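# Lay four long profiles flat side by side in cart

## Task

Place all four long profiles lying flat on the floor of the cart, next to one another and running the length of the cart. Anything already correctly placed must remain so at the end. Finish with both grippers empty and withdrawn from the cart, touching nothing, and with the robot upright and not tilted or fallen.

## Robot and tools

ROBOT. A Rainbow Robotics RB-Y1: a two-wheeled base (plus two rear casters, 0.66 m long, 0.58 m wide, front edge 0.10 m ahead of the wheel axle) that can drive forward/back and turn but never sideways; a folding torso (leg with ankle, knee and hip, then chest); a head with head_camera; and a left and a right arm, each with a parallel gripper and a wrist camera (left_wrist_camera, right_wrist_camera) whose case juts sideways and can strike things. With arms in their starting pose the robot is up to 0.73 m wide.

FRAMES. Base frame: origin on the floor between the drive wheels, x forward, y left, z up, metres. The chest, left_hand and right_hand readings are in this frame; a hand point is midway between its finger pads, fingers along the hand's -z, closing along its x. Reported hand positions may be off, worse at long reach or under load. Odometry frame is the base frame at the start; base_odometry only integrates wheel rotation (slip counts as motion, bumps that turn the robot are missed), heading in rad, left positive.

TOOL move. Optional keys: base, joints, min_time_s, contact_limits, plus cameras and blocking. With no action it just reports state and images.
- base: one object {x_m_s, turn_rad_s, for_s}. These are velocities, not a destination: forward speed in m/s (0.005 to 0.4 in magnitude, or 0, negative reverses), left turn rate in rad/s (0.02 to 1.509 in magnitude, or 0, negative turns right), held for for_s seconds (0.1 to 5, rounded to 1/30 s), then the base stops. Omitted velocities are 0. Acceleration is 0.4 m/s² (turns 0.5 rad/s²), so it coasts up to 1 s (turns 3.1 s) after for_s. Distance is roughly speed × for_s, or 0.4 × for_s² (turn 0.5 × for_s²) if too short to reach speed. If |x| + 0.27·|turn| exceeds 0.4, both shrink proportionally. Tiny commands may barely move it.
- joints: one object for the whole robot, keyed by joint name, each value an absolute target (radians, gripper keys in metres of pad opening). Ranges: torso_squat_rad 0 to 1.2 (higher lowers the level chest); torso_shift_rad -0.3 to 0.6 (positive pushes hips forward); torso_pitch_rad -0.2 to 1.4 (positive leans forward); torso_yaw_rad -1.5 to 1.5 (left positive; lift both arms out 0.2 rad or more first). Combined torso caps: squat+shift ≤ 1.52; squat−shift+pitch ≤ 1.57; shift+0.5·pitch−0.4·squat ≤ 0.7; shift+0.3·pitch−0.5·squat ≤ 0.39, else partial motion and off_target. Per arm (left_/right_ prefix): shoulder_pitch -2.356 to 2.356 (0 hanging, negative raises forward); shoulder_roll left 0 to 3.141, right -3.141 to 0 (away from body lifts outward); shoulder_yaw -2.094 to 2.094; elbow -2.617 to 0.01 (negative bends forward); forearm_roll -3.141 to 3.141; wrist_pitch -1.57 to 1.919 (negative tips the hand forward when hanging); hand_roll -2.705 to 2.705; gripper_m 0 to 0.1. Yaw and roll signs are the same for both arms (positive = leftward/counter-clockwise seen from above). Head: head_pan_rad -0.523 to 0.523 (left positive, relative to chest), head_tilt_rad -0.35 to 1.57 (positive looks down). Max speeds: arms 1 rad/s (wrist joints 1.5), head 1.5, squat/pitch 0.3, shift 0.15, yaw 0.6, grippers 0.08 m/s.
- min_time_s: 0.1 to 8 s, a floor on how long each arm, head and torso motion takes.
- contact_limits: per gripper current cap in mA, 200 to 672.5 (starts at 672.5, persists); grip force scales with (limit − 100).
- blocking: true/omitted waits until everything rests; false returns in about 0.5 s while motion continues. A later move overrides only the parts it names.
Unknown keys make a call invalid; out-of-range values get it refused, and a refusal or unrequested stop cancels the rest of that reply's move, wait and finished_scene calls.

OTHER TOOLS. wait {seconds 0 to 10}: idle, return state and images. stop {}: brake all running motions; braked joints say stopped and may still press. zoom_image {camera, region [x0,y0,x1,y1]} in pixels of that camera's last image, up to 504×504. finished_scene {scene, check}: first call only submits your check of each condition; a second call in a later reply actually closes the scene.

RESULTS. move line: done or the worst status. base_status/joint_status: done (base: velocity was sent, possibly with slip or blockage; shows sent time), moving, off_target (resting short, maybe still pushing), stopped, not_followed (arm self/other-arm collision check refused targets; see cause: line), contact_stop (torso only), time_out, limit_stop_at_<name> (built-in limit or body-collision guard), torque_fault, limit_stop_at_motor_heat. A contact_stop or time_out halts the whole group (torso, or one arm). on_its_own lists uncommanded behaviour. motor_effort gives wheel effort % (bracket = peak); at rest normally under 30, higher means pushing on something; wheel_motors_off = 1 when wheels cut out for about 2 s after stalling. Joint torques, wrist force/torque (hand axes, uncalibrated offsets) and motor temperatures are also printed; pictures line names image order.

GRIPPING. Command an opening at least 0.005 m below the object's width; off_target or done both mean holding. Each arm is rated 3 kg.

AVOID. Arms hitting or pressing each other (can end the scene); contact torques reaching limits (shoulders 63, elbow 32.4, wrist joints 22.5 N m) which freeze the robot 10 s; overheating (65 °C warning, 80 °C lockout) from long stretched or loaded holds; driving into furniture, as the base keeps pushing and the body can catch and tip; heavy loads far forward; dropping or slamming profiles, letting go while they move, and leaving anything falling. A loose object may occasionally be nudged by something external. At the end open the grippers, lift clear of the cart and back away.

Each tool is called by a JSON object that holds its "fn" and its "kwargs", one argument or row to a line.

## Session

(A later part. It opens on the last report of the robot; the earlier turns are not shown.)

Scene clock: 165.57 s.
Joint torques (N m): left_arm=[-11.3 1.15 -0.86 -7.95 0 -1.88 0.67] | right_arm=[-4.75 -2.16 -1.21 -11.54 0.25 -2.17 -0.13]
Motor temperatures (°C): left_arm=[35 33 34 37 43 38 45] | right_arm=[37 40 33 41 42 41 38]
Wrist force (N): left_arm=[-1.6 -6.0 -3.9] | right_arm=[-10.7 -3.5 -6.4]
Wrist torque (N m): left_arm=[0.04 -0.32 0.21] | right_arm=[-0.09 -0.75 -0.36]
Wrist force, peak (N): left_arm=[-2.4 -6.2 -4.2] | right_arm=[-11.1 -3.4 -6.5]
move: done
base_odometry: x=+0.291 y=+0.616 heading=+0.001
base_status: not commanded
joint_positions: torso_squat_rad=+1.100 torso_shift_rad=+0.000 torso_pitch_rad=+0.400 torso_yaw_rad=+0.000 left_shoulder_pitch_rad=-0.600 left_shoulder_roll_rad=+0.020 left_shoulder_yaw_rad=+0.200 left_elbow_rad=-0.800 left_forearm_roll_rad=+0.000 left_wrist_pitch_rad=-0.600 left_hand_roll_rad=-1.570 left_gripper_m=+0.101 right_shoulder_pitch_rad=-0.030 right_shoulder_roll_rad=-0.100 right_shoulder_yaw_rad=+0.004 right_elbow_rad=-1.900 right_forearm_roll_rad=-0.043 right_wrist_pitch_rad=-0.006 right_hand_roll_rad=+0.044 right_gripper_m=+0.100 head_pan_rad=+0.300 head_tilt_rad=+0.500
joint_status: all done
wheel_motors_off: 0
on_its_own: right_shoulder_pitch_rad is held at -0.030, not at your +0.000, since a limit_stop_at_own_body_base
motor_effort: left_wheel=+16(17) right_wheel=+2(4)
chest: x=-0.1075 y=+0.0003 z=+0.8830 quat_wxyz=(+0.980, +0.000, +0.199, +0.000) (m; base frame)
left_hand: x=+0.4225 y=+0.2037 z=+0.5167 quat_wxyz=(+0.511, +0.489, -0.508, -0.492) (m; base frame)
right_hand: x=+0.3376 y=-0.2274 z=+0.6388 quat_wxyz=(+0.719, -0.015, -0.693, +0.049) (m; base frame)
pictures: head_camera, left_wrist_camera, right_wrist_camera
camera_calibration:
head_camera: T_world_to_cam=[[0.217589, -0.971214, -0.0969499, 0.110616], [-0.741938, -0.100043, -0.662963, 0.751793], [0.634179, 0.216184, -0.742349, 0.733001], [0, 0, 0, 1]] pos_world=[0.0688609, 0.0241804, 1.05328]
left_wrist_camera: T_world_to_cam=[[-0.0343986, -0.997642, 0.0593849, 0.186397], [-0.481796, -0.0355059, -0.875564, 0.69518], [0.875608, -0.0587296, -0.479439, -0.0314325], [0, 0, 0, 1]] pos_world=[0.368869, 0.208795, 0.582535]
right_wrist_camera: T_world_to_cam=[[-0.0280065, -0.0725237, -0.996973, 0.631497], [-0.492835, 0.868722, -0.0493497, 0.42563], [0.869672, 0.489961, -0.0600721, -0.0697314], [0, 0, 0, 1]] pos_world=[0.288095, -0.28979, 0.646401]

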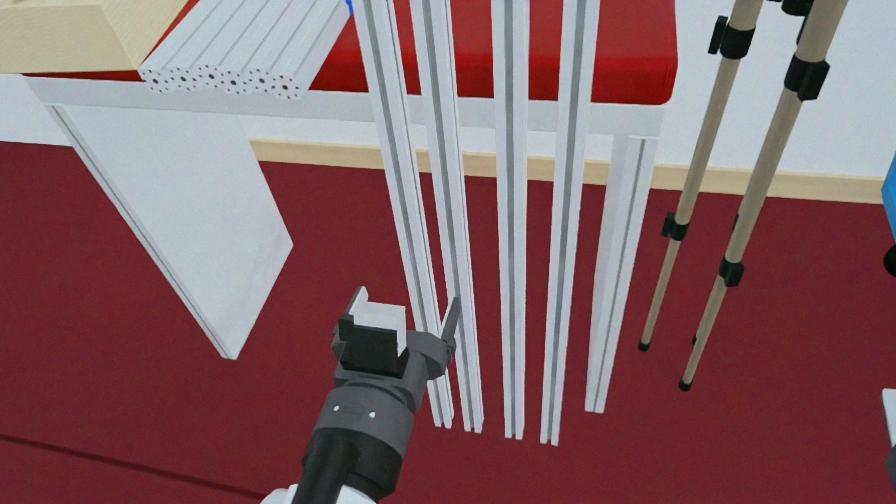

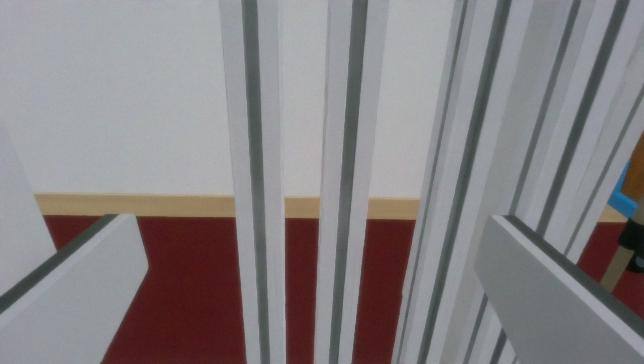

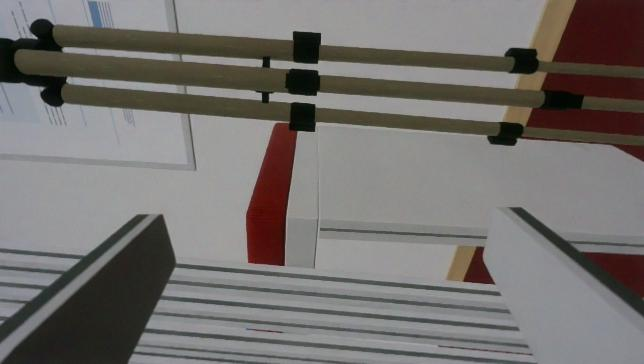

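{"fn": "move", "kwargs": {
  "base": {"x_m_s":0.12,"for_s":1.0},
  "joints": {"torso_squat_rad":1.04,"head_tilt_rad":0.7}
}}

Scene clock: 179.53 s.
Joint torques (N m): left_arm=[-11.73 1.13 -1.05 -7.95 -0.14 -1.86 0.49] | right_arm=[-4.44 -1.86 -1.25 -11.6 0.48 -2.02 -0.23]
Motor temperatures (°C): left_arm=[35 33 34 37 43 38 45] | right_arm=[37 40 33 42 42 41 38]
Wrist force (N): left_arm=[-1.6 -6.3 -3.8] | right_arm=[-11.3 -3.5 -6.6]
Wrist torque (N m): left_arm=[0.08 -0.34 0.20] | right_arm=[-0.10 -0.84 -0.34]
Wrist force, peak (N): left_arm=[-1.9 -6.6 -3.8] | right_arm=[-11.4 -3.6 -6.9]
move: done
base_odometry: x=+0.411 y=+0.617 heading=+0.000
base_status: done (sent for 1 of 1 s)
joint_positions: torso_squat_rad=+1.040 torso_shift_rad=+0.000 torso_pitch_rad=+0.400 torso_yaw_rad=+0.000 left_shoulder_pitch_rad=-0.600 left_shoulder_roll_rad=+0.020 left_shoulder_yaw_rad=+0.200 left_elbow_rad=-0.800 left_forearm_roll_rad=+0.000 left_wrist_pitch_rad=-0.600 left_hand_roll_rad=-1.570 left_gripper_m=+0.101 right_shoulder_pitch_rad=-0.030 right_shoulder_roll_rad=-0.100 right_shoulder_yaw_rad=+0.004 right_elbow_rad=-1.900 right_forearm_roll_rad=-0.043 right_wrist_pitch_rad=-0.006 right_hand_roll_rad=+0.044 right_gripper_m=+0.100 head_pan_rad=+0.300 head_tilt_rad=+0.700
joint_status: all done
wheel_motors_off: 0
on_its_own: right_shoulder_pitch_rad is held at -0.030, not at your +0.000, since a limit_stop_at_own_body_base
motor_effort: left_wheel=-10(44) right_wheel=+6(36)
chest: x=-0.1074 y=+0.0003 z=+0.9198 quat_wxyz=(+0.980, +0.000, +0.199, +0.000) (m; base frame)
left_hand: x=+0.4225 y=+0.2037 z=+0.5534 quat_wxyz=(+0.511, +0.488, -0.508, -0.492) (m; base frame)
right_hand: x=+0.3376 y=-0.2274 z=+0.6755 quat_wxyz=(+0.719, -0.015, -0.693, +0.049) (m; base frame)
pictures: head_camera, left_wrist_camera, right_wrist_camera
camera_calibration:
head_camera: T_world_to_cam=[[0.222307, -0.971169, -0.0860885, 0.102299], [-0.850999, -0.15019, -0.503233, 0.600314], [0.475794, 0.185133, -0.859852, 0.887497], [0, 0, 0, 1]] pos_world=[0.0658592, 0.0252061, 1.07402]
left_wrist_camera: T_world_to_cam=[[-0.0343612, -0.997643, 0.0593889, 0.18422], [-0.4821, -0.035507, -0.875397, 0.727277], [0.875442, -0.058711, -0.479743, -0.0136177], [0, 0, 0, 1]] pos_world=[0.368871, 0.20881, 0.619182]
right_wrist_camera: T_world_to_cam=[[-0.0281846, -0.0725182, -0.996969, 0.668173], [-0.492854, 0.868717, -0.0492562, 0.4274], [0.869655, 0.489972, -0.0602253, -0.0674632], [0, 0, 0, 1]] pos_world=[0.288148, -0.28978, 0.683136]

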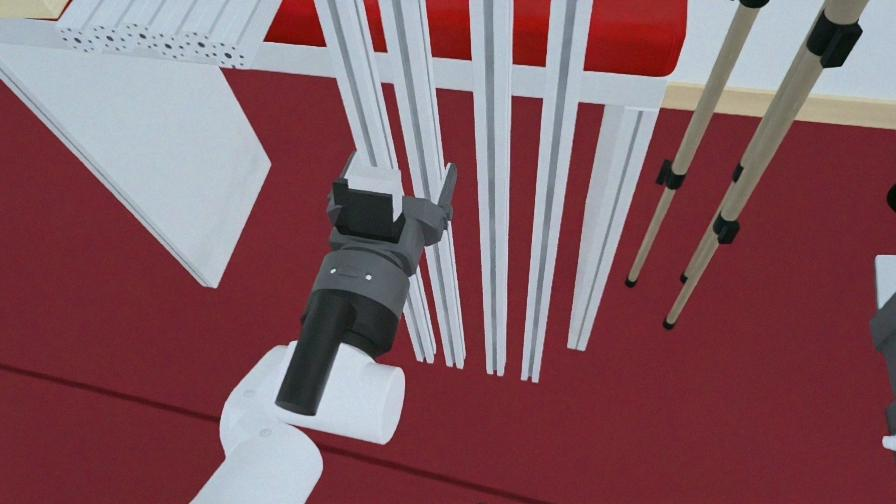

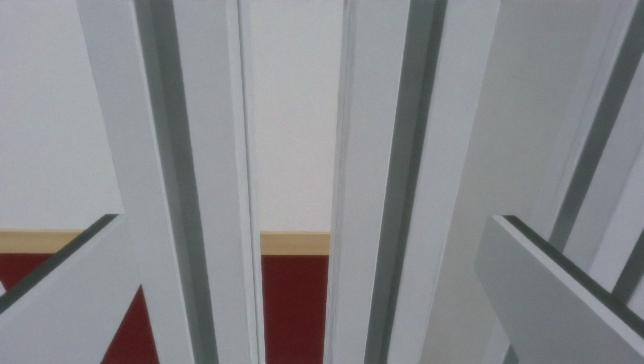

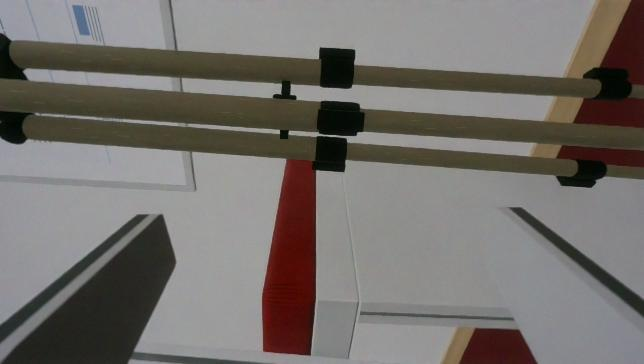

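{"fn": "move", "kwargs": {
  "joints": {"left_shoulder_yaw_rad":0.216},
  "cameras": ["left_wrist_camera"]
}}

{"fn": "zoom_image", "kwargs": {
  "camera": "left_wrist_camera",
  "region": [60, 140, 564, 364]
}}

Scene clock: 185.40 s.
Joint torques (N m): left_arm=[-11.36 1.55 -0.95 -8.11 -0.1 -1.71 0.55] | right_arm=[-3.9 -1.85 -1.09 -11.44 0.36 -2 -0.13]
Motor temperatures (°C): left_arm=[35 33 34 37 43 38 44] | right_arm=[37 40 33 42 42 41 38]
Wrist force (N): left_arm=[-1.7 -6.0 -3.8] | right_arm=[-11.1 -3.5 -6.5]
Wrist torque (N m): left_arm=[0.05 -0.34 0.19] | right_arm=[-0.10 -0.84 -0.34]
Wrist force, peak (N): left_arm=[-1.5 -6.4 -4.1] | right_arm=[-11.4 -3.7 -6.4]
move: done
base_odometry: x=+0.411 y=+0.617 heading=+0.000
base_status: not commanded
joint_positions: torso_squat_rad=+1.040 torso_shift_rad=+0.000 torso_pitch_rad=+0.400 torso_yaw_rad=+0.000 left_shoulder_pitch_rad=-0.600 left_shoulder_roll_rad=+0.020 left_shoulder_yaw_rad=+0.216 left_elbow_rad=-0.800 left_forearm_roll_rad=+0.000 left_wrist_pitch_rad=-0.600 left_hand_roll_rad=-1.570 left_gripper_m=+0.101 right_shoulder_pitch_rad=-0.030 right_shoulder_roll_rad=-0.100 right_shoulder_yaw_rad=+0.004 right_elbow_rad=-1.900 right_forearm_roll_rad=-0.043 right_wrist_pitch_rad=-0.006 right_hand_roll_rad=+0.044 right_gripper_m=+0.100 head_pan_rad=+0.300 head_tilt_rad=+0.700
joint_status: all done
wheel_motors_off: 0
on_its_own: right_shoulder_pitch_rad is held at -0.030, not at your +0.000, since a limit_stop_at_own_body_base
motor_effort: left_wheel=-11(11) right_wheel=+7(7)
chest: x=-0.1074 y=+0.0003 z=+0.9198 quat_wxyz=(+0.980, +0.000, +0.199, +0.000) (m; base frame)
left_hand: x=+0.4224 y=+0.2103 z=+0.5531 quat_wxyz=(+0.516, +0.492, -0.504, -0.488) (m; base frame)
right_hand: x=+0.3376 y=-0.2274 z=+0.6755 quat_wxyz=(+0.719, -0.015, -0.693, +0.049) (m; base frame)
pictures: left_wrist_camera
camera_calibration:
left_wrist_camera: T_world_to_cam=[[-0.018736, -0.997902, 0.0619716, 0.182903], [-0.481986, -0.0452902, -0.875008, 0.729055], [0.875979, -0.0462636, -0.480126, -0.015938], [0, 0, 0, 1]] pos_world=[0.368782, 0.214801, 0.618941]

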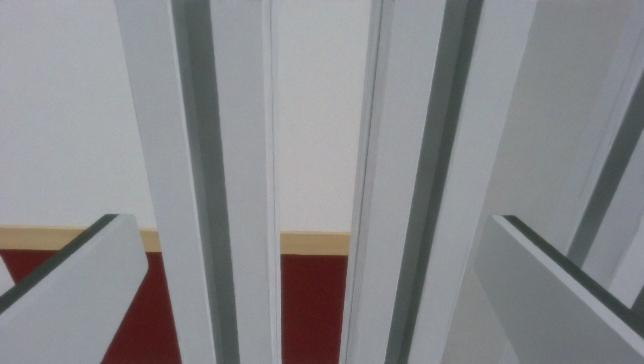

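Scaled by 1.000.

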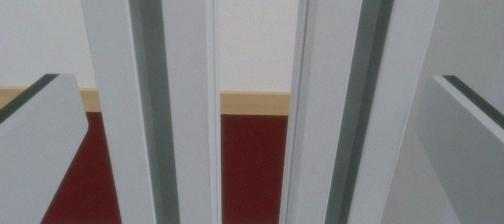

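{"fn": "move", "kwargs": {
  "joints": {"left_shoulder_yaw_rad":0.209},
  "cameras": []
}}

{"fn": "move", "kwargs": {
  "base": {"x_m_s":0.05,"for_s":0.5},
  "cameras": ["left_wrist_camera","head_camera"]
}}

Scene clock: 192.57 s.
Joint torques (N m): left_arm=[-11.15 1.75 -1.1 -8.13 -0.33 -1.99 0.43] | right_arm=[-4.67 -2.06 -0.65 -11.65 0.38 -2.14 -0.03]
Motor temperatures (°C): left_arm=[36 33 34 37 43 38 44] | right_arm=[37 40 33 42 42 41 38]
Wrist force (N): left_arm=[-1.5 -6.1 -3.8] | right_arm=[-11.0 -3.7 -6.3]
Wrist torque (N m): left_arm=[0.06 -0.32 0.21] | right_arm=[-0.07 -0.83 -0.34]
Wrist force, peak (N): left_arm=[-1.5 -6.4 -3.9] | right_arm=[-11.4 -3.6 -6.6]
move: done
base_odometry: x=+0.411 y=+0.617 heading=+0.000
base_status: not commanded
joint_positions: torso_squat_rad=+1.040 torso_shift_rad=+0.000 torso_pitch_rad=+0.400 torso_yaw_rad=+0.000 left_shoulder_pitch_rad=-0.600 left_shoulder_roll_rad=+0.020 left_shoulder_yaw_rad=+0.209 left_elbow_rad=-0.800 left_forearm_roll_rad=+0.000 left_wrist_pitch_rad=-0.600 left_hand_roll_rad=-1.570 left_gripper_m=+0.101 right_shoulder_pitch_rad=-0.030 right_shoulder_roll_rad=-0.100 right_shoulder_yaw_rad=+0.004 right_elbow_rad=-1.900 right_forearm_roll_rad=-0.043 right_wrist_pitch_rad=-0.006 right_hand_roll_rad=+0.044 right_gripper_m=+0.100 head_pan_rad=+0.300 head_tilt_rad=+0.700
joint_status: all done
wheel_motors_off: 0
on_its_own: right_shoulder_pitch_rad is held at -0.030, not at your +0.000, since a limit_stop_at_own_body_base
motor_effort: left_wheel=-11(11) right_wheel=+7(8)
chest: x=-0.1074 y=+0.0003 z=+0.9198 quat_wxyz=(+0.980, +0.000, +0.199, +0.000) (m; base frame)
left_hand: x=+0.4225 y=+0.2074 z=+0.5532 quat_wxyz=(+0.514, +0.490, -0.506, -0.490) (m; base frame)
right_hand: x=+0.3376 y=-0.2274 z=+0.6755 quat_wxyz=(+0.719, -0.015, -0.693, +0.049) (m; base frame)
pictures: none
No camera images: "cameras" was empty.

Scene clock: 193.87 s.
Joint torques (N m): left_arm=[-11.54 1.4 -1.24 -7.52 -0.11 -1.94 0.61] | right_arm=[-4.89 -2.07 -0.58 -11.43 0.2 -2.13 -0.3]
Motor temperatures (°C): left_arm=[36 33 34 37 43 38 44] | right_arm=[37 40 33 42 42 41 38]
Wrist force (N): left_arm=[-1.6 -6.3 -3.9] | right_arm=[-11.1 -3.5 -6.4]
Wrist torque (N m): left_arm=[0.09 -0.31 0.22] | right_arm=[-0.10 -0.83 -0.34]
Wrist force, peak (N): left_arm=[-1.4 -6.4 -4.3] | right_arm=[-11.3 -3.7 -7.1]
move: done
base_odometry: x=+0.436 y=+0.617 heading=+0.000
base_status: done (sent for 0.5 of 0.5 s)
joint_positions: torso_squat_rad=+1.040 torso_shift_rad=+0.000 torso_pitch_rad=+0.400 torso_yaw_rad=+0.000 left_shoulder_pitch_rad=-0.600 left_shoulder_roll_rad=+0.020 left_shoulder_yaw_rad=+0.209 left_elbow_rad=-0.800 left_forearm_roll_rad=+0.000 left_wrist_pitch_rad=-0.600 left_hand_roll_rad=-1.570 left_gripper_m=+0.101 right_shoulder_pitch_rad=-0.030 right_shoulder_roll_rad=-0.100 right_shoulder_yaw_rad=+0.004 right_elbow_rad=-1.900 right_forearm_roll_rad=-0.043 right_wrist_pitch_rad=-0.006 right_hand_roll_rad=+0.044 right_gripper_m=+0.100 head_pan_rad=+0.300 head_tilt_rad=+0.700
joint_status: not commanded
wheel_motors_off: 0
on_its_own: right_shoulder_pitch_rad is held at -0.030, not at your +0.000, since a limit_stop_at_own_body_base
motor_effort: left_wheel=-9(19) right_wheel=+6(39)
chest: x=-0.1075 y=+0.0003 z=+0.9198 quat_wxyz=(+0.980, +0.000, +0.199, +0.000) (m; base frame)
left_hand: x=+0.4225 y=+0.2074 z=+0.5533 quat_wxyz=(+0.514, +0.490, -0.506, -0.490) (m; base frame)
right_hand: x=+0.3376 y=-0.2274 z=+0.6756 quat_wxyz=(+0.719, -0.015, -0.693, +0.049) (m; base frame)
pictures: head_camera, left_wrist_camera
camera_calibration:
head_camera: T_world_to_cam=[[0.222315, -0.971168, -0.086072, 0.102292], [-0.85096, -0.150192, -0.503298, 0.600355], [0.47586, 0.185135, -0.859816, 0.88749], [0, 0, 0, 1]] pos_world=[0.0658163, 0.0252064, 1.07404]
left_wrist_camera: T_world_to_cam=[[-0.0255064, -0.997818, 0.0608948, 0.183436], [-0.481995, -0.0410915, -0.87521, 0.728319], [0.875803, -0.0516744, -0.479895, -0.0149534], [0, 0, 0, 1]] pos_world=[0.368821, 0.212191, 0.619085]

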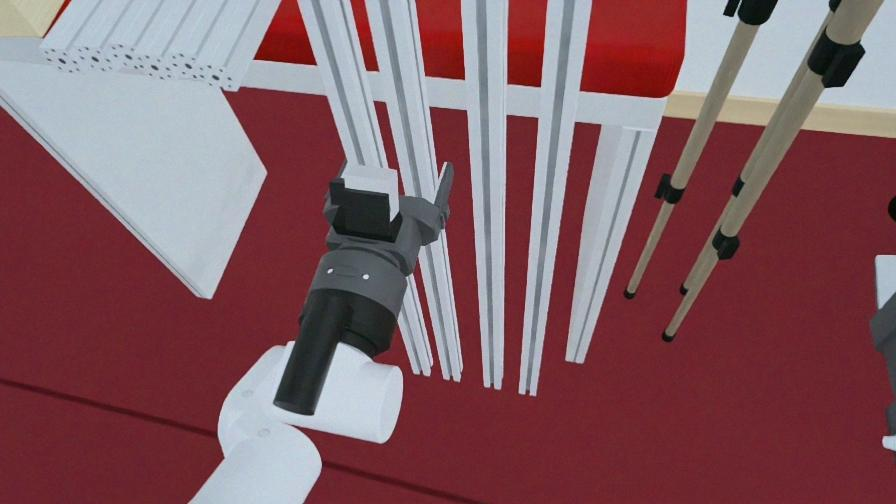

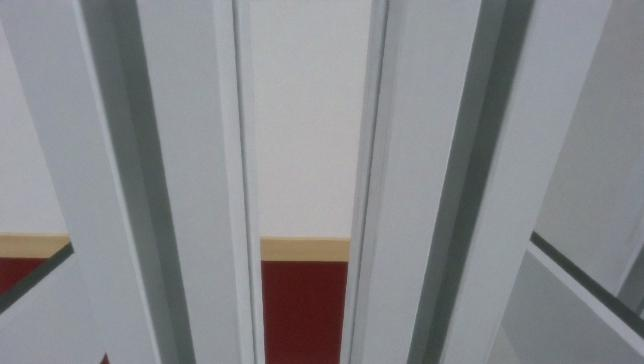

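{"fn": "move", "kwargs": {
  "base": {"x_m_s":0.04,"for_s":0.6},
  "cameras": []
}}

{"fn": "move", "kwargs": {
  "joints": {"left_gripper_m":0.04},
  "cameras": ["left_wrist_camera","head_camera"]
}}

Scene clock: 204.43 s.
Joint torques (N m): left_arm=[-11.48 2.03 -1.16 -7.77 -0.12 -1.92 0.54] | right_arm=[-4.49 -1.89 -1.16 -11.45 0.53 -2.16 -0.26]
Motor temperatures (°C): left_arm=[36 33 34 38 43 39 44] | right_arm=[37 40 33 43 42 41 38]
Wrist force (N): left_arm=[-1.3 -6.1 -3.5] | right_arm=[-11.2 -3.5 -6.3]
Wrist torque (N m): left_arm=[0.08 -0.29 0.20] | right_arm=[-0.11 -0.84 -0.34]
Wrist force, peak (N): left_arm=[-1.5 -6.6 -4.0] | right_arm=[-11.5 -3.6 -6.7]
move: done
base_odometry: x=+0.460 y=+0.617 heading=+0.000
base_status: done (sent for 0.6 of 0.6 s)
joint_positions: torso_squat_rad=+1.040 torso_shift_rad=+0.000 torso_pitch_rad=+0.400 torso_yaw_rad=+0.000 left_shoulder_pitch_rad=-0.600 left_shoulder_roll_rad=+0.020 left_shoulder_yaw_rad=+0.209 left_elbow_rad=-0.800 left_forearm_roll_rad=+0.000 left_wrist_pitch_rad=-0.600 left_hand_roll_rad=-1.570 left_gripper_m=+0.101 right_shoulder_pitch_rad=-0.030 right_shoulder_roll_rad=-0.100 right_shoulder_yaw_rad=+0.004 right_elbow_rad=-1.900 right_forearm_roll_rad=-0.043 right_wrist_pitch_rad=-0.006 right_hand_roll_rad=+0.044 right_gripper_m=+0.100 head_pan_rad=+0.300 head_tilt_rad=+0.700
joint_status: not commanded
wheel_motors_off: 0
on_its_own: right_shoulder_pitch_rad is held at -0.030, not at your +0.000, since a limit_stop_at_own_body_base
motor_effort: left_wheel=-9(19) right_wheel=+9(36)
chest: x=-0.1075 y=+0.0003 z=+0.9198 quat_wxyz=(+0.980, +0.000, +0.199, +0.000) (m; base frame)
left_hand: x=+0.4225 y=+0.2074 z=+0.5533 quat_wxyz=(+0.514, +0.490, -0.506, -0.490) (m; base frame)
right_hand: x=+0.3376 y=-0.2274 z=+0.6756 quat_wxyz=(+0.719, -0.015, -0.693, +0.049) (m; base frame)
pictures: none
No camera images: "cameras" was empty.

Scene clock: 205.63 s.
Joint torques (N m): left_arm=[-12.07 1.92 -1.1 -7.98 -0.03 -1.94 0.63] | right_arm=[-4.15 -1.67 -1.49 -11.41 0.29 -2.1 -0.06]
Motor temperatures (°C): left_arm=[36 33 34 38 43 39 44] | right_arm=[37 40 33 43 42 41 38]
Wrist force (N): left_arm=[-1.6 -6.4 -3.4] | right_arm=[-11.1 -3.7 -6.7]
Wrist torque (N m): left_arm=[0.09 -0.28 -0.01] | right_arm=[-0.09 -0.84 -0.34]
Wrist force, peak (N): left_arm=[-3.1 -7.2 -3.7] | right_arm=[-11.4 -3.4 -6.6]
move: off_target
base_odometry: x=+0.460 y=+0.617 heading=+0.000
base_status: not commanded
joint_positions: torso_squat_rad=+1.040 torso_shift_rad=+0.000 torso_pitch_rad=+0.400 torso_yaw_rad=+0.000 left_shoulder_pitch_rad=-0.600 left_shoulder_roll_rad=+0.020 left_shoulder_yaw_rad=+0.209 left_elbow_rad=-0.800 left_forearm_roll_rad=+0.000 left_wrist_pitch_rad=-0.600 left_hand_roll_rad=-1.570 left_gripper_m=+0.061 right_shoulder_pitch_rad=-0.030 right_shoulder_roll_rad=-0.100 right_shoulder_yaw_rad=+0.004 right_elbow_rad=-1.900 right_forearm_roll_rad=-0.043 right_wrist_pitch_rad=-0.006 right_hand_roll_rad=+0.044 right_gripper_m=+0.100 head_pan_rad=+0.300 head_tilt_rad=+0.700
joint_status: left_gripper_m off_target (ended at +0.061, target +0.040)
wheel_motors_off: 0
on_its_own: right_shoulder_pitch_rad is held at -0.030, not at your +0.000, since a limit_stop_at_own_body_base
motor_effort: left_wheel=-10(10) right_wheel=+6(11)
chest: x=-0.1075 y=+0.0003 z=+0.9198 quat_wxyz=(+0.980, +0.000, +0.199, +0.000) (m; base frame)
left_hand: x=+0.4225 y=+0.2074 z=+0.5533 quat_wxyz=(+0.514, +0.490, -0.506, -0.490) (m; base frame)
right_hand: x=+0.3376 y=-0.2274 z=+0.6756 quat_wxyz=(+0.719, -0.015, -0.693, +0.049) (m; base frame)
pictures: head_camera, left_wrist_camera
camera_calibration:
head_camera: T_world_to_cam=[[0.222319, -0.971168, -0.0860626, 0.102288], [-0.850939, -0.150192, -0.503334, 0.600375], [0.475896, 0.185135, -0.859796, 0.887486], [0, 0, 0, 1]] pos_world=[0.065791, 0.0252064, 1.07405]
left_wrist_camera: T_world_to_cam=[[-0.0255141, -0.997818, 0.0608963, 0.183436], [-0.481987, -0.0410894, -0.875214, 0.72832], [0.875807, -0.0516816, -0.479887, -0.0149416], [0, 0, 0, 1]] pos_world=[0.368807, 0.21219, 0.619095]

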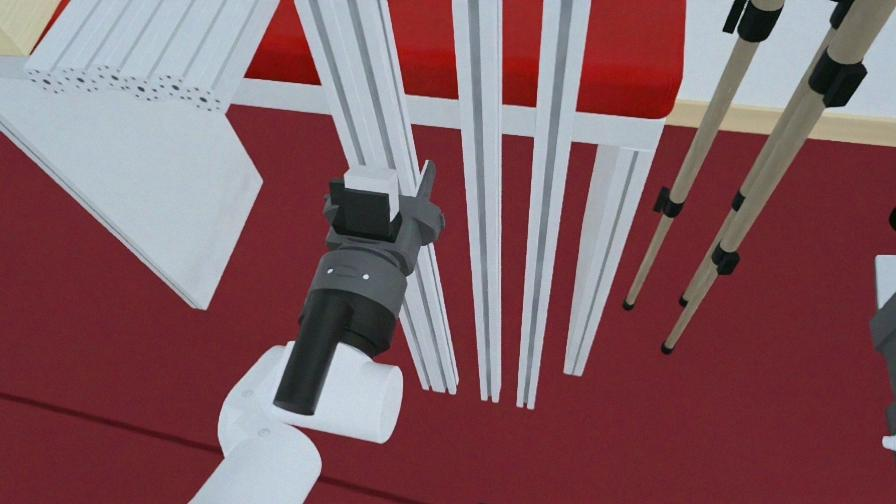

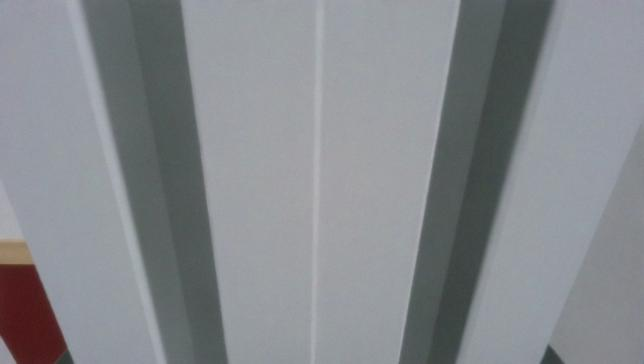

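{"fn": "move", "kwargs": {
  "joints": {"torso_squat_rad":0.93},
  "cameras": []
}}

{"fn": "move", "kwargs": {
  "base": {"x_m_s":-0.15,"for_s":1.5},
  "cameras": ["left_wrist_camera","head_camera"]
}}

Scene clock: 211.80 s.
Joint torques (N m): left_arm=[-19.34 2.1 -0.8 -14.73 -0.35 -6.1 0.61] | right_arm=[-4.8 -1.83 -1.34 -11.19 0.45 -2.18 -0.25]
Motor temperatures (°C): left_arm=[36 33 34 38 43 39 44] | right_arm=[37 40 33 43 42 41 38]
Wrist force (N): left_arm=[-1.8 -24.8 -4.1] | right_arm=[-11.3 -3.8 -6.5]
Wrist torque (N m): left_arm=[0.17 -0.29 0.19] | right_arm=[-0.04 -0.89 -0.33]
Wrist force, peak (N): left_arm=[-2.5 -27.2 -3.3] | right_arm=[-11.7 -3.5 -6.5]
move: done
base_odometry: x=+0.460 y=+0.617 heading=+0.000
base_status: not commanded
joint_positions: torso_squat_rad=+0.930 torso_shift_rad=+0.000 torso_pitch_rad=+0.401 torso_yaw_rad=+0.000 left_shoulder_pitch_rad=-0.598 left_shoulder_roll_rad=+0.020 left_shoulder_yaw_rad=+0.209 left_elbow_rad=-0.798 left_forearm_roll_rad=+0.000 left_wrist_pitch_rad=-0.599 left_hand_roll_rad=-1.570 left_gripper_m=+0.061 right_shoulder_pitch_rad=-0.030 right_shoulder_roll_rad=-0.100 right_shoulder_yaw_rad=+0.004 right_elbow_rad=-1.900 right_forearm_roll_rad=-0.043 right_wrist_pitch_rad=-0.006 right_hand_roll_rad=+0.044 right_gripper_m=+0.100 head_pan_rad=+0.300 head_tilt_rad=+0.700
joint_status: all done
wheel_motors_off: 0
on_its_own: right_shoulder_pitch_rad is held at -0.030, not at your +0.000, since a limit_stop_at_own_body_base
motor_effort: left_wheel=-9(9) right_wheel=+9(10)
chest: x=-0.1071 y=+0.0003 z=+0.9839 quat_wxyz=(+0.980, +0.000, +0.199, +0.000) (m; base frame)
left_hand: x=+0.4214 y=+0.2078 z=+0.6150 quat_wxyz=(+0.515, +0.489, -0.504, -0.491) (m; base frame)
right_hand: x=+0.3378 y=-0.2273 z=+0.7393 quat_wxyz=(+0.719, -0.015, -0.693, +0.049) (m; base frame)
pictures: none
No camera images: "cameras" was empty.

Scene clock: 214.33 s.
Joint torques (N m): left_arm=[-20.86 1.9 -1.07 -15.41 -0.07 -6.36 0.42] | right_arm=[-5.15 -2 -0.88 -11.26 0.48 -2.2 -0.08]
Motor temperatures (°C): left_arm=[36 33 34 38 43 39 44] | right_arm=[37 40 33 43 42 41 38]
Wrist force (N): left_arm=[-1.7 -24.5 -3.6] | right_arm=[-11.3 -3.9 -6.6]
Wrist torque (N m): left_arm=[0.09 -0.27 0.18] | right_arm=[-0.03 -0.88 -0.35]
Wrist force, peak (N): left_arm=[-1.5 -25.3 -5.6] | right_arm=[-11.3 -4.0 -6.8]
move: done
base_odometry: x=+0.235 y=+0.616 heading=-0.001
base_status: done (sent for 1.5 of 1.5 s)
joint_positions: torso_squat_rad=+0.930 torso_shift_rad=+0.000 torso_pitch_rad=+0.401 torso_yaw_rad=+0.000 left_shoulder_pitch_rad=-0.598 left_shoulder_roll_rad=+0.020 left_shoulder_yaw_rad=+0.209 left_elbow_rad=-0.798 left_forearm_roll_rad=+0.000 left_wrist_pitch_rad=-0.599 left_hand_roll_rad=-1.570 left_gripper_m=+0.061 right_shoulder_pitch_rad=-0.030 right_shoulder_roll_rad=-0.100 right_shoulder_yaw_rad=+0.004 right_elbow_rad=-1.900 right_forearm_roll_rad=-0.043 right_wrist_pitch_rad=-0.006 right_hand_roll_rad=+0.044 right_gripper_m=+0.100 head_pan_rad=+0.300 head_tilt_rad=+0.700
joint_status: not commanded
wheel_motors_off: 0
on_its_own: right_shoulder_pitch_rad is held at -0.030, not at your +0.000, since a limit_stop_at_own_body_base
motor_effort: left_wheel=-10(33) right_wheel=+10(39)
chest: x=-0.1072 y=+0.0003 z=+0.9839 quat_wxyz=(+0.980, +0.000, +0.199, +0.000) (m; base frame)
left_hand: x=+0.4212 y=+0.2078 z=+0.6149 quat_wxyz=(+0.515, +0.489, -0.504, -0.491) (m; base frame)
right_hand: x=+0.3377 y=-0.2274 z=+0.7393 quat_wxyz=(+0.719, -0.015, -0.693, +0.049) (m; base frame)
pictures: head_camera, left_wrist_camera
camera_calibration:
head_camera: T_world_to_cam=[[0.222286, -0.971168, -0.0861524, 0.107854], [-0.851251, -0.150236, -0.502793, 0.632283], [0.475353, 0.185101, -0.860103, 0.942693], [0, 0, 0, 1]] pos_world=[0.0661448, 0.0252419, 1.13801]
left_wrist_camera: T_world_to_cam=[[-0.0245583, -0.997838, 0.0609528, 0.179623], [-0.486983, -0.0413071, -0.872434, 0.782096], [0.873066, -0.0511085, -0.484916, 0.0198702], [0, 0, 0, 1]] pos_world=[0.367931, 0.212557, 0.681014]

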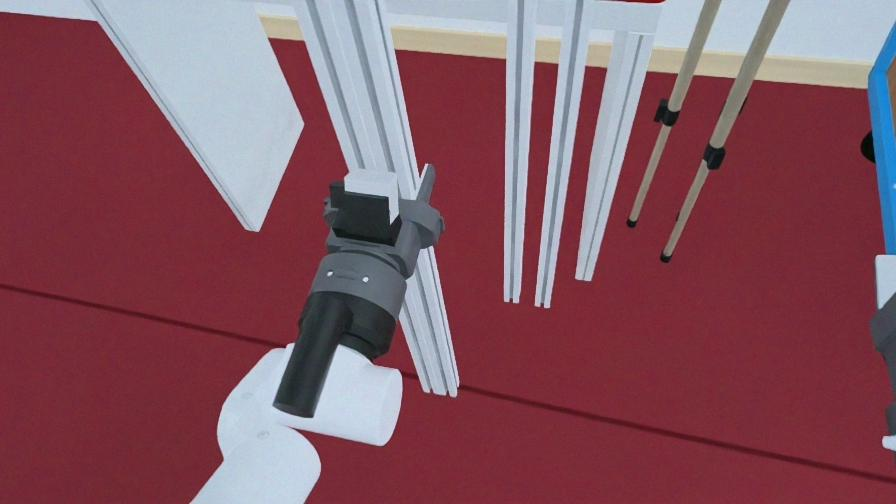

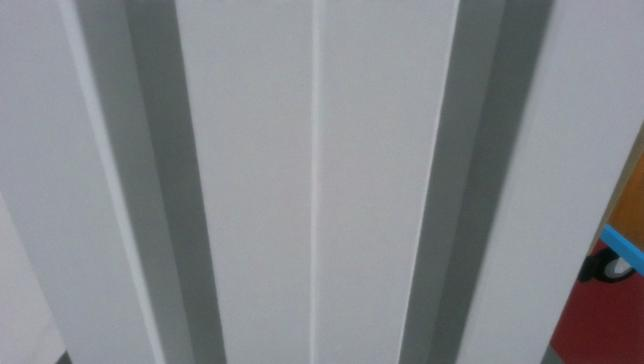

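{"fn": "move", "kwargs": {
  "base": {"turn_rad_s":-0.8,"for_s":2.09},
  "cameras": []
}}

{"fn": "move", "kwargs": {
  "base": {"x_m_s":0.35,"for_s":3.9},
  "cameras": []
}}

{"fn": "move", "kwargs": {
  "base": {"turn_rad_s":0.8,"for_s":2.09},
  "joints": {"head_pan_rad":0,"head_tilt_rad":0.4,"torso_squat_rad":0.5},
  "cameras": ["head_camera","left_wrist_camera"]
}}

Scene clock: 226.47 s.
Joint torques (N m): left_arm=[-19.83 1.64 -1.75 -15.18 -0.14 -6.22 0.73] | right_arm=[-4.76 -2.15 -1.12 -11.33 0.64 -1.9 -0.15]
Motor temperatures (°C): left_arm=[37 33 34 40 43 41 44] | right_arm=[37 40 33 43 42 41 38]
Wrist force (N): left_arm=[-1.9 -24.7 -3.9] | right_arm=[-11.0 -3.7 -6.4]
Wrist torque (N m): left_arm=[0.41 -0.27 0.23] | right_arm=[-0.07 -0.85 -0.34]
Wrist force, peak (N): left_arm=[-1.8 -25.1 -4.9] | right_arm=[-11.5 -3.6 -6.7]
move: done
base_odometry: x=+0.235 y=+0.617 heading=-1.680
base_status: done (sent for 2.1 of 2.1 s)
joint_positions: torso_squat_rad=+0.930 torso_shift_rad=+0.000 torso_pitch_rad=+0.401 torso_yaw_rad=+0.000 left_shoulder_pitch_rad=-0.598 left_shoulder_roll_rad=+0.020 left_shoulder_yaw_rad=+0.209 left_elbow_rad=-0.798 left_forearm_roll_rad=+0.000 left_wrist_pitch_rad=-0.599 left_hand_roll_rad=-1.570 left_gripper_m=+0.061 right_shoulder_pitch_rad=-0.030 right_shoulder_roll_rad=-0.100 right_shoulder_yaw_rad=+0.004 right_elbow_rad=-1.900 right_forearm_roll_rad=-0.043 right_wrist_pitch_rad=-0.006 right_hand_roll_rad=+0.044 right_gripper_m=+0.100 head_pan_rad=+0.300 head_tilt_rad=+0.700
joint_status: not commanded
wheel_motors_off: 0
on_its_own: right_shoulder_pitch_rad is held at -0.030, not at your +0.000, since a limit_stop_at_own_body_base
motor_effort: left_wheel=+13(49) right_wheel=+2(42)
chest: x=-0.1072 y=+0.0003 z=+0.9839 quat_wxyz=(+0.980, +0.000, +0.199, +0.000) (m; base frame)
left_hand: x=+0.4212 y=+0.2078 z=+0.6149 quat_wxyz=(+0.515, +0.489, -0.504, -0.491) (m; base frame)
right_hand: x=+0.3377 y=-0.2274 z=+0.7393 quat_wxyz=(+0.719, -0.015, -0.693, +0.049) (m; base frame)
pictures: none
No camera images: "cameras" was empty.

Scene clock: 231.60 s.
Joint torques (N m): left_arm=[-19.5 1.79 -0.85 -14.81 0.01 -6.28 0.29] | right_arm=[-4.02 -1.91 -1.11 -11.51 0.47 -2.08 -0.21]
Motor temperatures (°C): left_arm=[37 33 34 41 43 41 44] | right_arm=[37 40 33 43 42 41 38]
Wrist force (N): left_arm=[-2.1 -24.3 -4.1] | right_arm=[-11.0 -3.6 -6.5]
Wrist torque (N m): left_arm=[0.14 -0.27 0.16] | right_arm=[-0.08 -0.87 -0.34]
Wrist force, peak (N): left_arm=[-2.0 -25.1 -5.5] | right_arm=[-11.7 -3.7 -6.9]
move: done
base_odometry: x=+0.085 y=-0.740 heading=-1.681
base_status: done (sent for 3.9 of 3.9 s)
joint_positions: torso_squat_rad=+0.930 torso_shift_rad=+0.000 torso_pitch_rad=+0.401 torso_yaw_rad=+0.000 left_shoulder_pitch_rad=-0.598 left_shoulder_roll_rad=+0.020 left_shoulder_yaw_rad=+0.209 left_elbow_rad=-0.798 left_forearm_roll_rad=+0.000 left_wrist_pitch_rad=-0.599 left_hand_roll_rad=-1.570 left_gripper_m=+0.061 right_shoulder_pitch_rad=-0.030 right_shoulder_roll_rad=-0.100 right_shoulder_yaw_rad=+0.004 right_elbow_rad=-1.900 right_forearm_roll_rad=-0.043 right_wrist_pitch_rad=-0.006 right_hand_roll_rad=+0.044 right_gripper_m=+0.100 head_pan_rad=+0.300 head_tilt_rad=+0.700
joint_status: not commanded
wheel_motors_off: 0
on_its_own: right_shoulder_pitch_rad is held at -0.030, not at your +0.000, since a limit_stop_at_own_body_base
motor_effort: left_wheel=-6(47) right_wheel=+5(40)
chest: x=-0.1071 y=+0.0003 z=+0.9839 quat_wxyz=(+0.980, +0.000, +0.199, +0.000) (m; base frame)
left_hand: x=+0.4214 y=+0.2078 z=+0.6150 quat_wxyz=(+0.515, +0.489, -0.504, -0.491) (m; base frame)
right_hand: x=+0.3378 y=-0.2273 z=+0.7393 quat_wxyz=(+0.719, -0.015, -0.693, +0.049) (m; base frame)
pictures: none
No camera images: "cameras" was empty.

Scene clock: 235.67 s.
Joint torques (N m): left_arm=[-19.57 1.88 -1.48 -14.93 -0.34 -6.52 0.26] | right_arm=[-4.39 -2.01 -0.87 -11.67 0.38 -2.24 -0.16]
Motor temperatures (°C): left_arm=[37 33 34 41 43 41 44] | right_arm=[37 40 33 43 42 41 38]
Wrist force (N): left_arm=[-1.9 -23.9 -4.3] | right_arm=[-10.7 -3.7 -6.6]
Wrist torque (N m): left_arm=[0.32 -0.27 0.28] | right_arm=[-0.05 -0.80 -0.38]
Wrist force, peak (N): left_arm=[-1.3 -26.2 -4.0] | right_arm=[-11.5 -3.9 -6.5]
move: done
base_odometry: x=+0.085 y=-0.740 heading=-0.001
base_status: done (sent for 2.1 of 2.1 s)
joint_positions: torso_squat_rad=+0.500 torso_shift_rad=+0.000 torso_pitch_rad=+0.401 torso_yaw_rad=+0.000 left_shoulder_pitch_rad=-0.598 left_shoulder_roll_rad=+0.020 left_shoulder_yaw_rad=+0.209 left_elbow_rad=-0.798 left_forearm_roll_rad=+0.000 left_wrist_pitch_rad=-0.599 left_hand_roll_rad=-1.570 left_gripper_m=+0.061 right_shoulder_pitch_rad=-0.030 right_shoulder_roll_rad=-0.100 right_shoulder_yaw_rad=+0.004 right_elbow_rad=-1.900 right_forearm_roll_rad=-0.043 right_wrist_pitch_rad=-0.006 right_hand_roll_rad=+0.044 right_gripper_m=+0.100 head_pan_rad=+0.000 head_tilt_rad=+0.400
joint_status: all done
wheel_motors_off: 0
on_its_own: right_shoulder_pitch_rad is held at -0.030, not at your +0.000, since a limit_stop_at_own_body_base
motor_effort: left_wheel=+2(40) right_wheel=+14(40)
chest: x=-0.1071 y=+0.0004 z=+1.1797 quat_wxyz=(+0.980, +0.000, +0.199, +0.000) (m; base frame)
left_hand: x=+0.4214 y=+0.2078 z=+0.8107 quat_wxyz=(+0.515, +0.489, -0.504, -0.491) (m; base frame)
right_hand: x=+0.3378 y=-0.2273 z=+0.9351 quat_wxyz=(+0.719, -0.015, -0.693, +0.049) (m; base frame)
pictures: head_camera, left_wrist_camera
camera_calibration:
head_camera: T_world_to_cam=[[-0.0579983, -0.998228, 0.0133289, -0.0125361], [-0.682658, 0.0299143, -0.730126, 1.04035], [0.728433, -0.0514451, -0.683183, 0.873568], [0, 0, 0, 1]] pos_world=[0.0731382, 0.00130571, 1.35656]
left_wrist_camera: T_world_to_cam=[[-0.0246416, -0.99783, 0.0610646, 0.167591], [-0.486836, -0.041373, -0.872513, 0.953068], [0.873146, -0.0512286, -0.48476, 0.114558], [0, 0, 0, 1]] pos_world=[0.368092, 0.212527, 0.876864]

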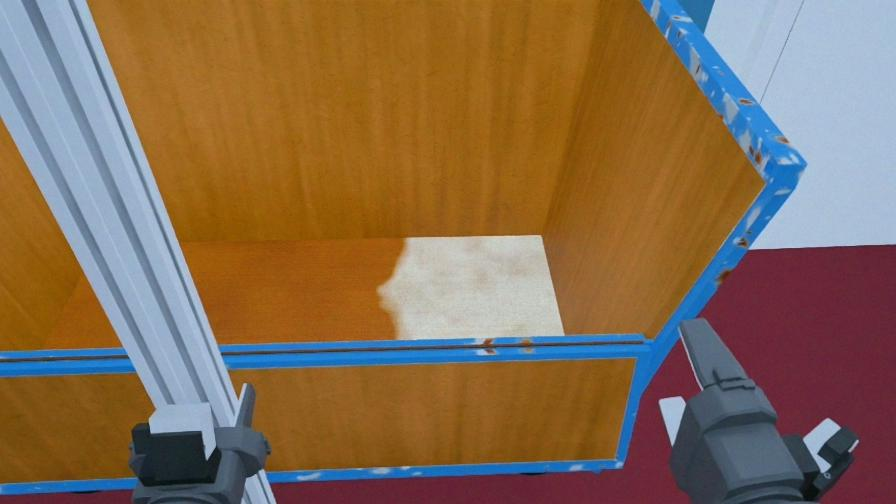

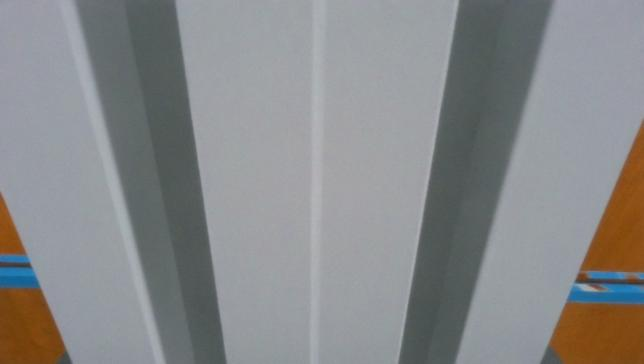

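{"fn": "move", "kwargs": {
  "joints": {"head_pan_rad":0.45,"head_tilt_rad":0.4},
  "cameras": ["head_camera"]
}}

Scene clock: 245.37 s.
Joint torques (N m): left_arm=[-19.78 2.06 -0.65 -14.92 -0.2 -6.44 0.55] | right_arm=[-4.6 -1.71 -0.72 -11.29 0.32 -2.05 -0.16]
Motor temperatures (°C): left_arm=[37 33 34 42 43 42 44] | right_arm=[37 40 33 43 41 41 38]
Wrist force (N): left_arm=[-2.0 -24.4 -4.2] | right_arm=[-10.9 -3.5 -6.2]
Wrist torque (N m): left_arm=[0.30 -0.27 0.22] | right_arm=[-0.09 -0.79 -0.36]
Wrist force, peak (N): left_arm=[-2.0 -24.7 -4.3] | right_arm=[-11.2 -3.6 -6.6]
move: done
base_odometry: x=+0.085 y=-0.740 heading=-0.001
base_status: not commanded
joint_positions: torso_squat_rad=+0.500 torso_shift_rad=+0.000 torso_pitch_rad=+0.401 torso_yaw_rad=+0.000 left_shoulder_pitch_rad=-0.598 left_shoulder_roll_rad=+0.020 left_shoulder_yaw_rad=+0.209 left_elbow_rad=-0.798 left_forearm_roll_rad=+0.000 left_wrist_pitch_rad=-0.599 left_hand_roll_rad=-1.570 left_gripper_m=+0.061 right_shoulder_pitch_rad=-0.030 right_shoulder_roll_rad=-0.100 right_shoulder_yaw_rad=+0.004 right_elbow_rad=-1.900 right_forearm_roll_rad=-0.043 right_wrist_pitch_rad=-0.006 right_hand_roll_rad=+0.044 right_gripper_m=+0.100 head_pan_rad=+0.450 head_tilt_rad=+0.400
joint_status: all done
wheel_motors_off: 0
on_its_own: right_shoulder_pitch_rad is held at -0.030, not at your +0.000, since a limit_stop_at_own_body_base
motor_effort: left_wheel=+1(2) right_wheel=+15(15)
chest: x=-0.1071 y=+0.0004 z=+1.1797 quat_wxyz=(+0.980, +0.000, +0.199, +0.000) (m; base frame)
left_hand: x=+0.4214 y=+0.2078 z=+0.8107 quat_wxyz=(+0.515, +0.489, -0.504, -0.491) (m; base frame)
right_hand: x=+0.3378 y=-0.2273 z=+0.9351 quat_wxyz=(+0.719, -0.015, -0.693, +0.049) (m; base frame)
pictures: head_camera
camera_calibration:
head_camera: T_world_to_cam=[[0.347059, -0.924369, -0.158404, 0.223733], [-0.66343, -0.1226, -0.738126, 1.05144], [0.662881, 0.361263, -0.655804, 0.835662], [0, 0, 0, 1]] pos_world=[0.0659644, 0.0338244, 1.35957]

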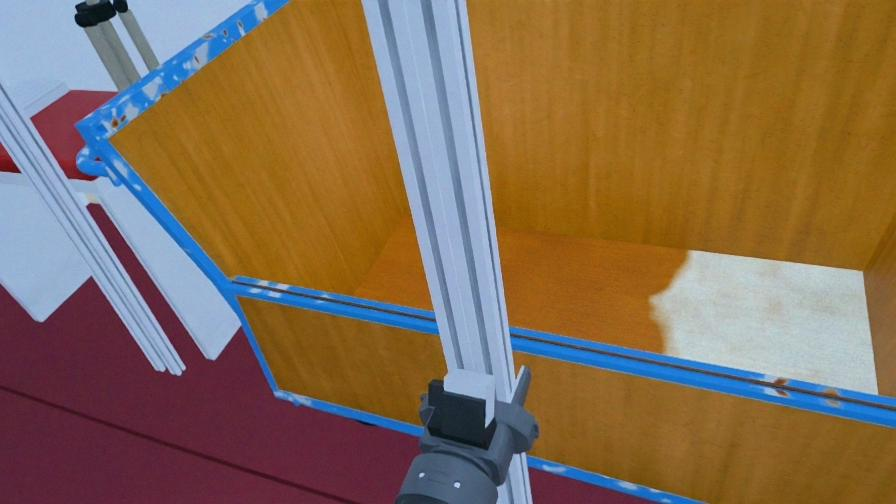

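{"fn": "move", "kwargs": {
  "joints": {"right_shoulder_pitch_rad":0.6,"right_elbow_rad":-2.3,"right_shoulder_roll_rad":-0.1,"left_hand_roll_rad":0,"head_pan_rad":0.1,"head_tilt_rad":0.4},
  "min_time_s": 2.5
}}

Scene clock: 312.40 s.
Joint torques (N m): left_arm=[-19.76 1.85 -1.17 -15.22 -0.1 -6.08 0.01] | right_arm=[5.05 -2.17 -1.63 -11.18 0.47 -1.97 -0.02]
Motor temperatures (°C): left_arm=[38 33 34 44 43 43 44] | right_arm=[37 40 33 43 41 41 38]
Wrist force (N): left_arm=[-26.2 0.7 -3.5] | right_arm=[-10.8 -2.9 -7.9]
Wrist torque (N m): left_arm=[-0.23 -0.78 0.35] | right_arm=[-0.15 -0.83 -0.36]
Wrist force, peak (N): left_arm=[-26.3 1.0 -3.4] | right_arm=[-10.9 -2.9 -8.0]
move: done
base_odometry: x=+0.085 y=-0.740 heading=-0.001
base_status: not commanded
joint_positions: torso_squat_rad=+0.500 torso_shift_rad=+0.000 torso_pitch_rad=+0.401 torso_yaw_rad=+0.000 left_shoulder_pitch_rad=-0.598 left_shoulder_roll_rad=+0.020 left_shoulder_yaw_rad=+0.209 left_elbow_rad=-0.798 left_forearm_roll_rad=+0.000 left_wrist_pitch_rad=-0.599 left_hand_roll_rad=+0.000 left_gripper_m=+0.061 right_shoulder_pitch_rad=+0.600 right_shoulder_roll_rad=-0.100 right_shoulder_yaw_rad=+0.004 right_elbow_rad=-2.300 right_forearm_roll_rad=-0.043 right_wrist_pitch_rad=-0.006 right_hand_roll_rad=+0.044 right_gripper_m=+0.100 head_pan_rad=+0.100 head_tilt_rad=+0.400
joint_status: all done
wheel_motors_off: 0
motor_effort: left_wheel=+2(3) right_wheel=+13(17)
chest: x=-0.1071 y=+0.0004 z=+1.1797 quat_wxyz=(+0.980, +0.000, +0.199, +0.000) (m; base frame)
left_hand: x=+0.4214 y=+0.2078 z=+0.8107 quat_wxyz=(+0.711, -0.011, -0.702, +0.017) (m; base frame)
right_hand: x=+0.1747 y=-0.2970 z=+0.9327 quat_wxyz=(+0.783, -0.094, -0.614, +0.028) (m; base frame)
pictures: head_camera, left_wrist_camera, right_wrist_camera
camera_calibration:
head_camera: T_world_to_cam=[[0.0340277, -0.999091, -0.0256703, 0.0411287], [-0.683892, -0.00454716, -0.729569, 1.0396], [0.728789, 0.0423813, -0.683425, 0.873848], [0, 0, 0, 1]] pos_world=[0.0727228, 0.00878375, 1.35673]
left_wrist_camera: T_world_to_cam=[[-0.0220364, 0.059732, 0.997971, -0.812849], [-0.467531, -0.882953, 0.0425242, 0.377943], [0.883702, -0.465645, 0.0473837, -0.235211], [0, 0, 0, 1]] pos_world=[0.366644, 0.272734, 0.806273]
right_wrist_camera: T_world_to_cam=[[-0.23671, -0.14257, -0.961063, 0.897069], [-0.368451, 0.928459, -0.0469841, 0.414205], [0.899006, 0.342983, -0.272305, 0.272854], [0, 0, 0, 1]] pos_world=[0.119662, -0.350261, 0.9559]

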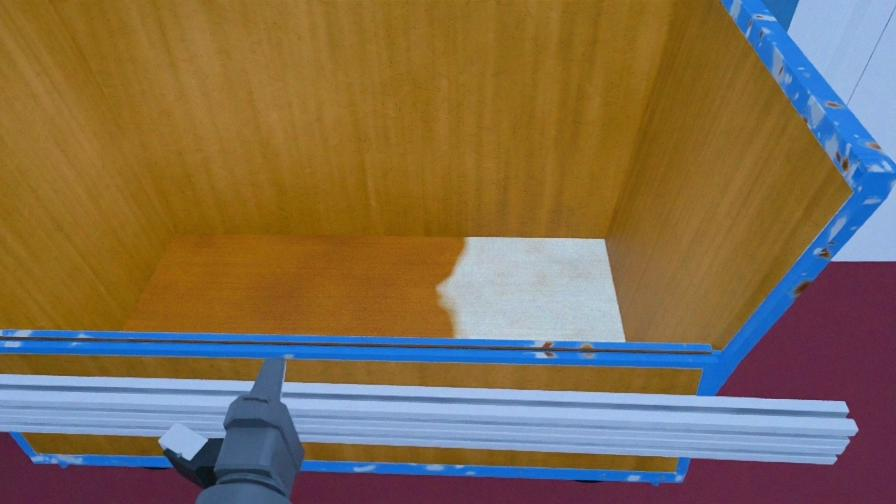

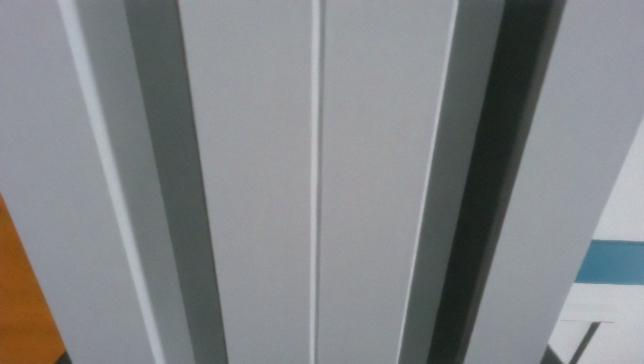

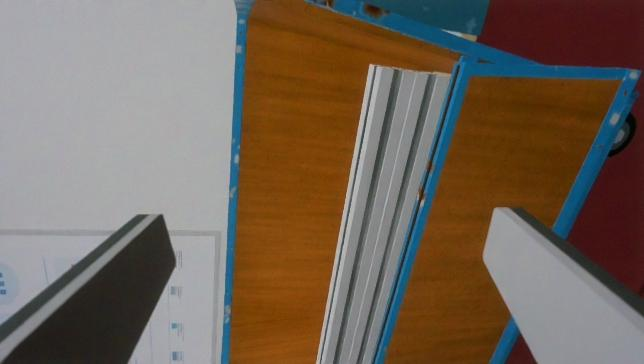

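{"fn": "move", "kwargs": {
  "joints": {"head_pan_rad":0.52,"head_tilt_rad":0.4},
  "cameras": ["head_camera"]
}}

Scene clock: 317.00 s.
Joint torques (N m): left_arm=[-19.62 2.14 -0.41 -14.9 -0.42 -6.05 0.2] | right_arm=[5.02 -3.13 -1.19 -11.01 0.5 -2.03 -0.15]
Motor temperatures (°C): left_arm=[38 33 34 44 43 43 44] | right_arm=[37 40 33 43 41 41 38]
Wrist force (N): left_arm=[-26.0 0.9 -3.7] | right_arm=[-10.8 -2.9 -7.8]
Wrist torque (N m): left_arm=[-0.25 -0.79 0.21] | right_arm=[-0.13 -0.83 -0.37]
Wrist force, peak (N): left_arm=[-26.7 1.1 -3.8] | right_arm=[-10.9 -2.9 -7.9]
move: done
base_odometry: x=+0.085 y=-0.740 heading=-0.001
base_status: not commanded
joint_positions: torso_squat_rad=+0.500 torso_shift_rad=+0.000 torso_pitch_rad=+0.401 torso_yaw_rad=+0.000 left_shoulder_pitch_rad=-0.598 left_shoulder_roll_rad=+0.020 left_shoulder_yaw_rad=+0.209 left_elbow_rad=-0.798 left_forearm_roll_rad=+0.000 left_wrist_pitch_rad=-0.599 left_hand_roll_rad=+0.000 left_gripper_m=+0.061 right_shoulder_pitch_rad=+0.600 right_shoulder_roll_rad=-0.100 right_shoulder_yaw_rad=+0.004 right_elbow_rad=-2.300 right_forearm_roll_rad=-0.043 right_wrist_pitch_rad=-0.006 right_hand_roll_rad=+0.044 right_gripper_m=+0.100 head_pan_rad=+0.520 head_tilt_rad=+0.400
joint_status: all done
wheel_motors_off: 0
motor_effort: left_wheel=+3(3) right_wheel=+10(15)
chest: x=-0.1071 y=+0.0004 z=+1.1797 quat_wxyz=(+0.980, +0.000, +0.199, +0.000) (m; base frame)
left_hand: x=+0.4214 y=+0.2078 z=+0.8107 quat_wxyz=(+0.711, -0.011, -0.702, +0.017) (m; base frame)
right_hand: x=+0.1747 y=-0.2970 z=+0.9327 quat_wxyz=(+0.783, -0.094, -0.614, +0.028) (m; base frame)
pictures: head_camera
camera_calibration:
head_camera: T_world_to_cam=[[0.405714, -0.895433, -0.18329, 0.257961], [-0.654853, -0.14488, -0.741739, 1.05642], [0.637623, 0.420962, -0.645157, 0.820979], [0, 0, 0, 1]] pos_world=[0.0636695, 0.0384402, 1.36053]

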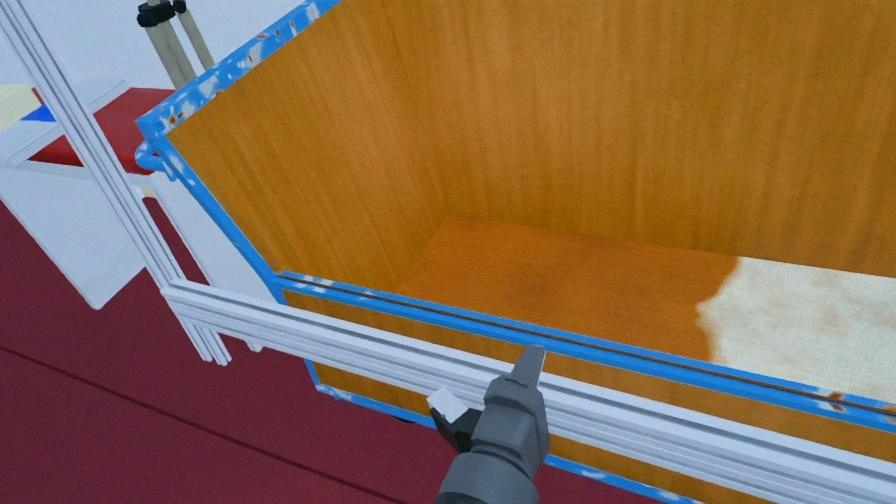

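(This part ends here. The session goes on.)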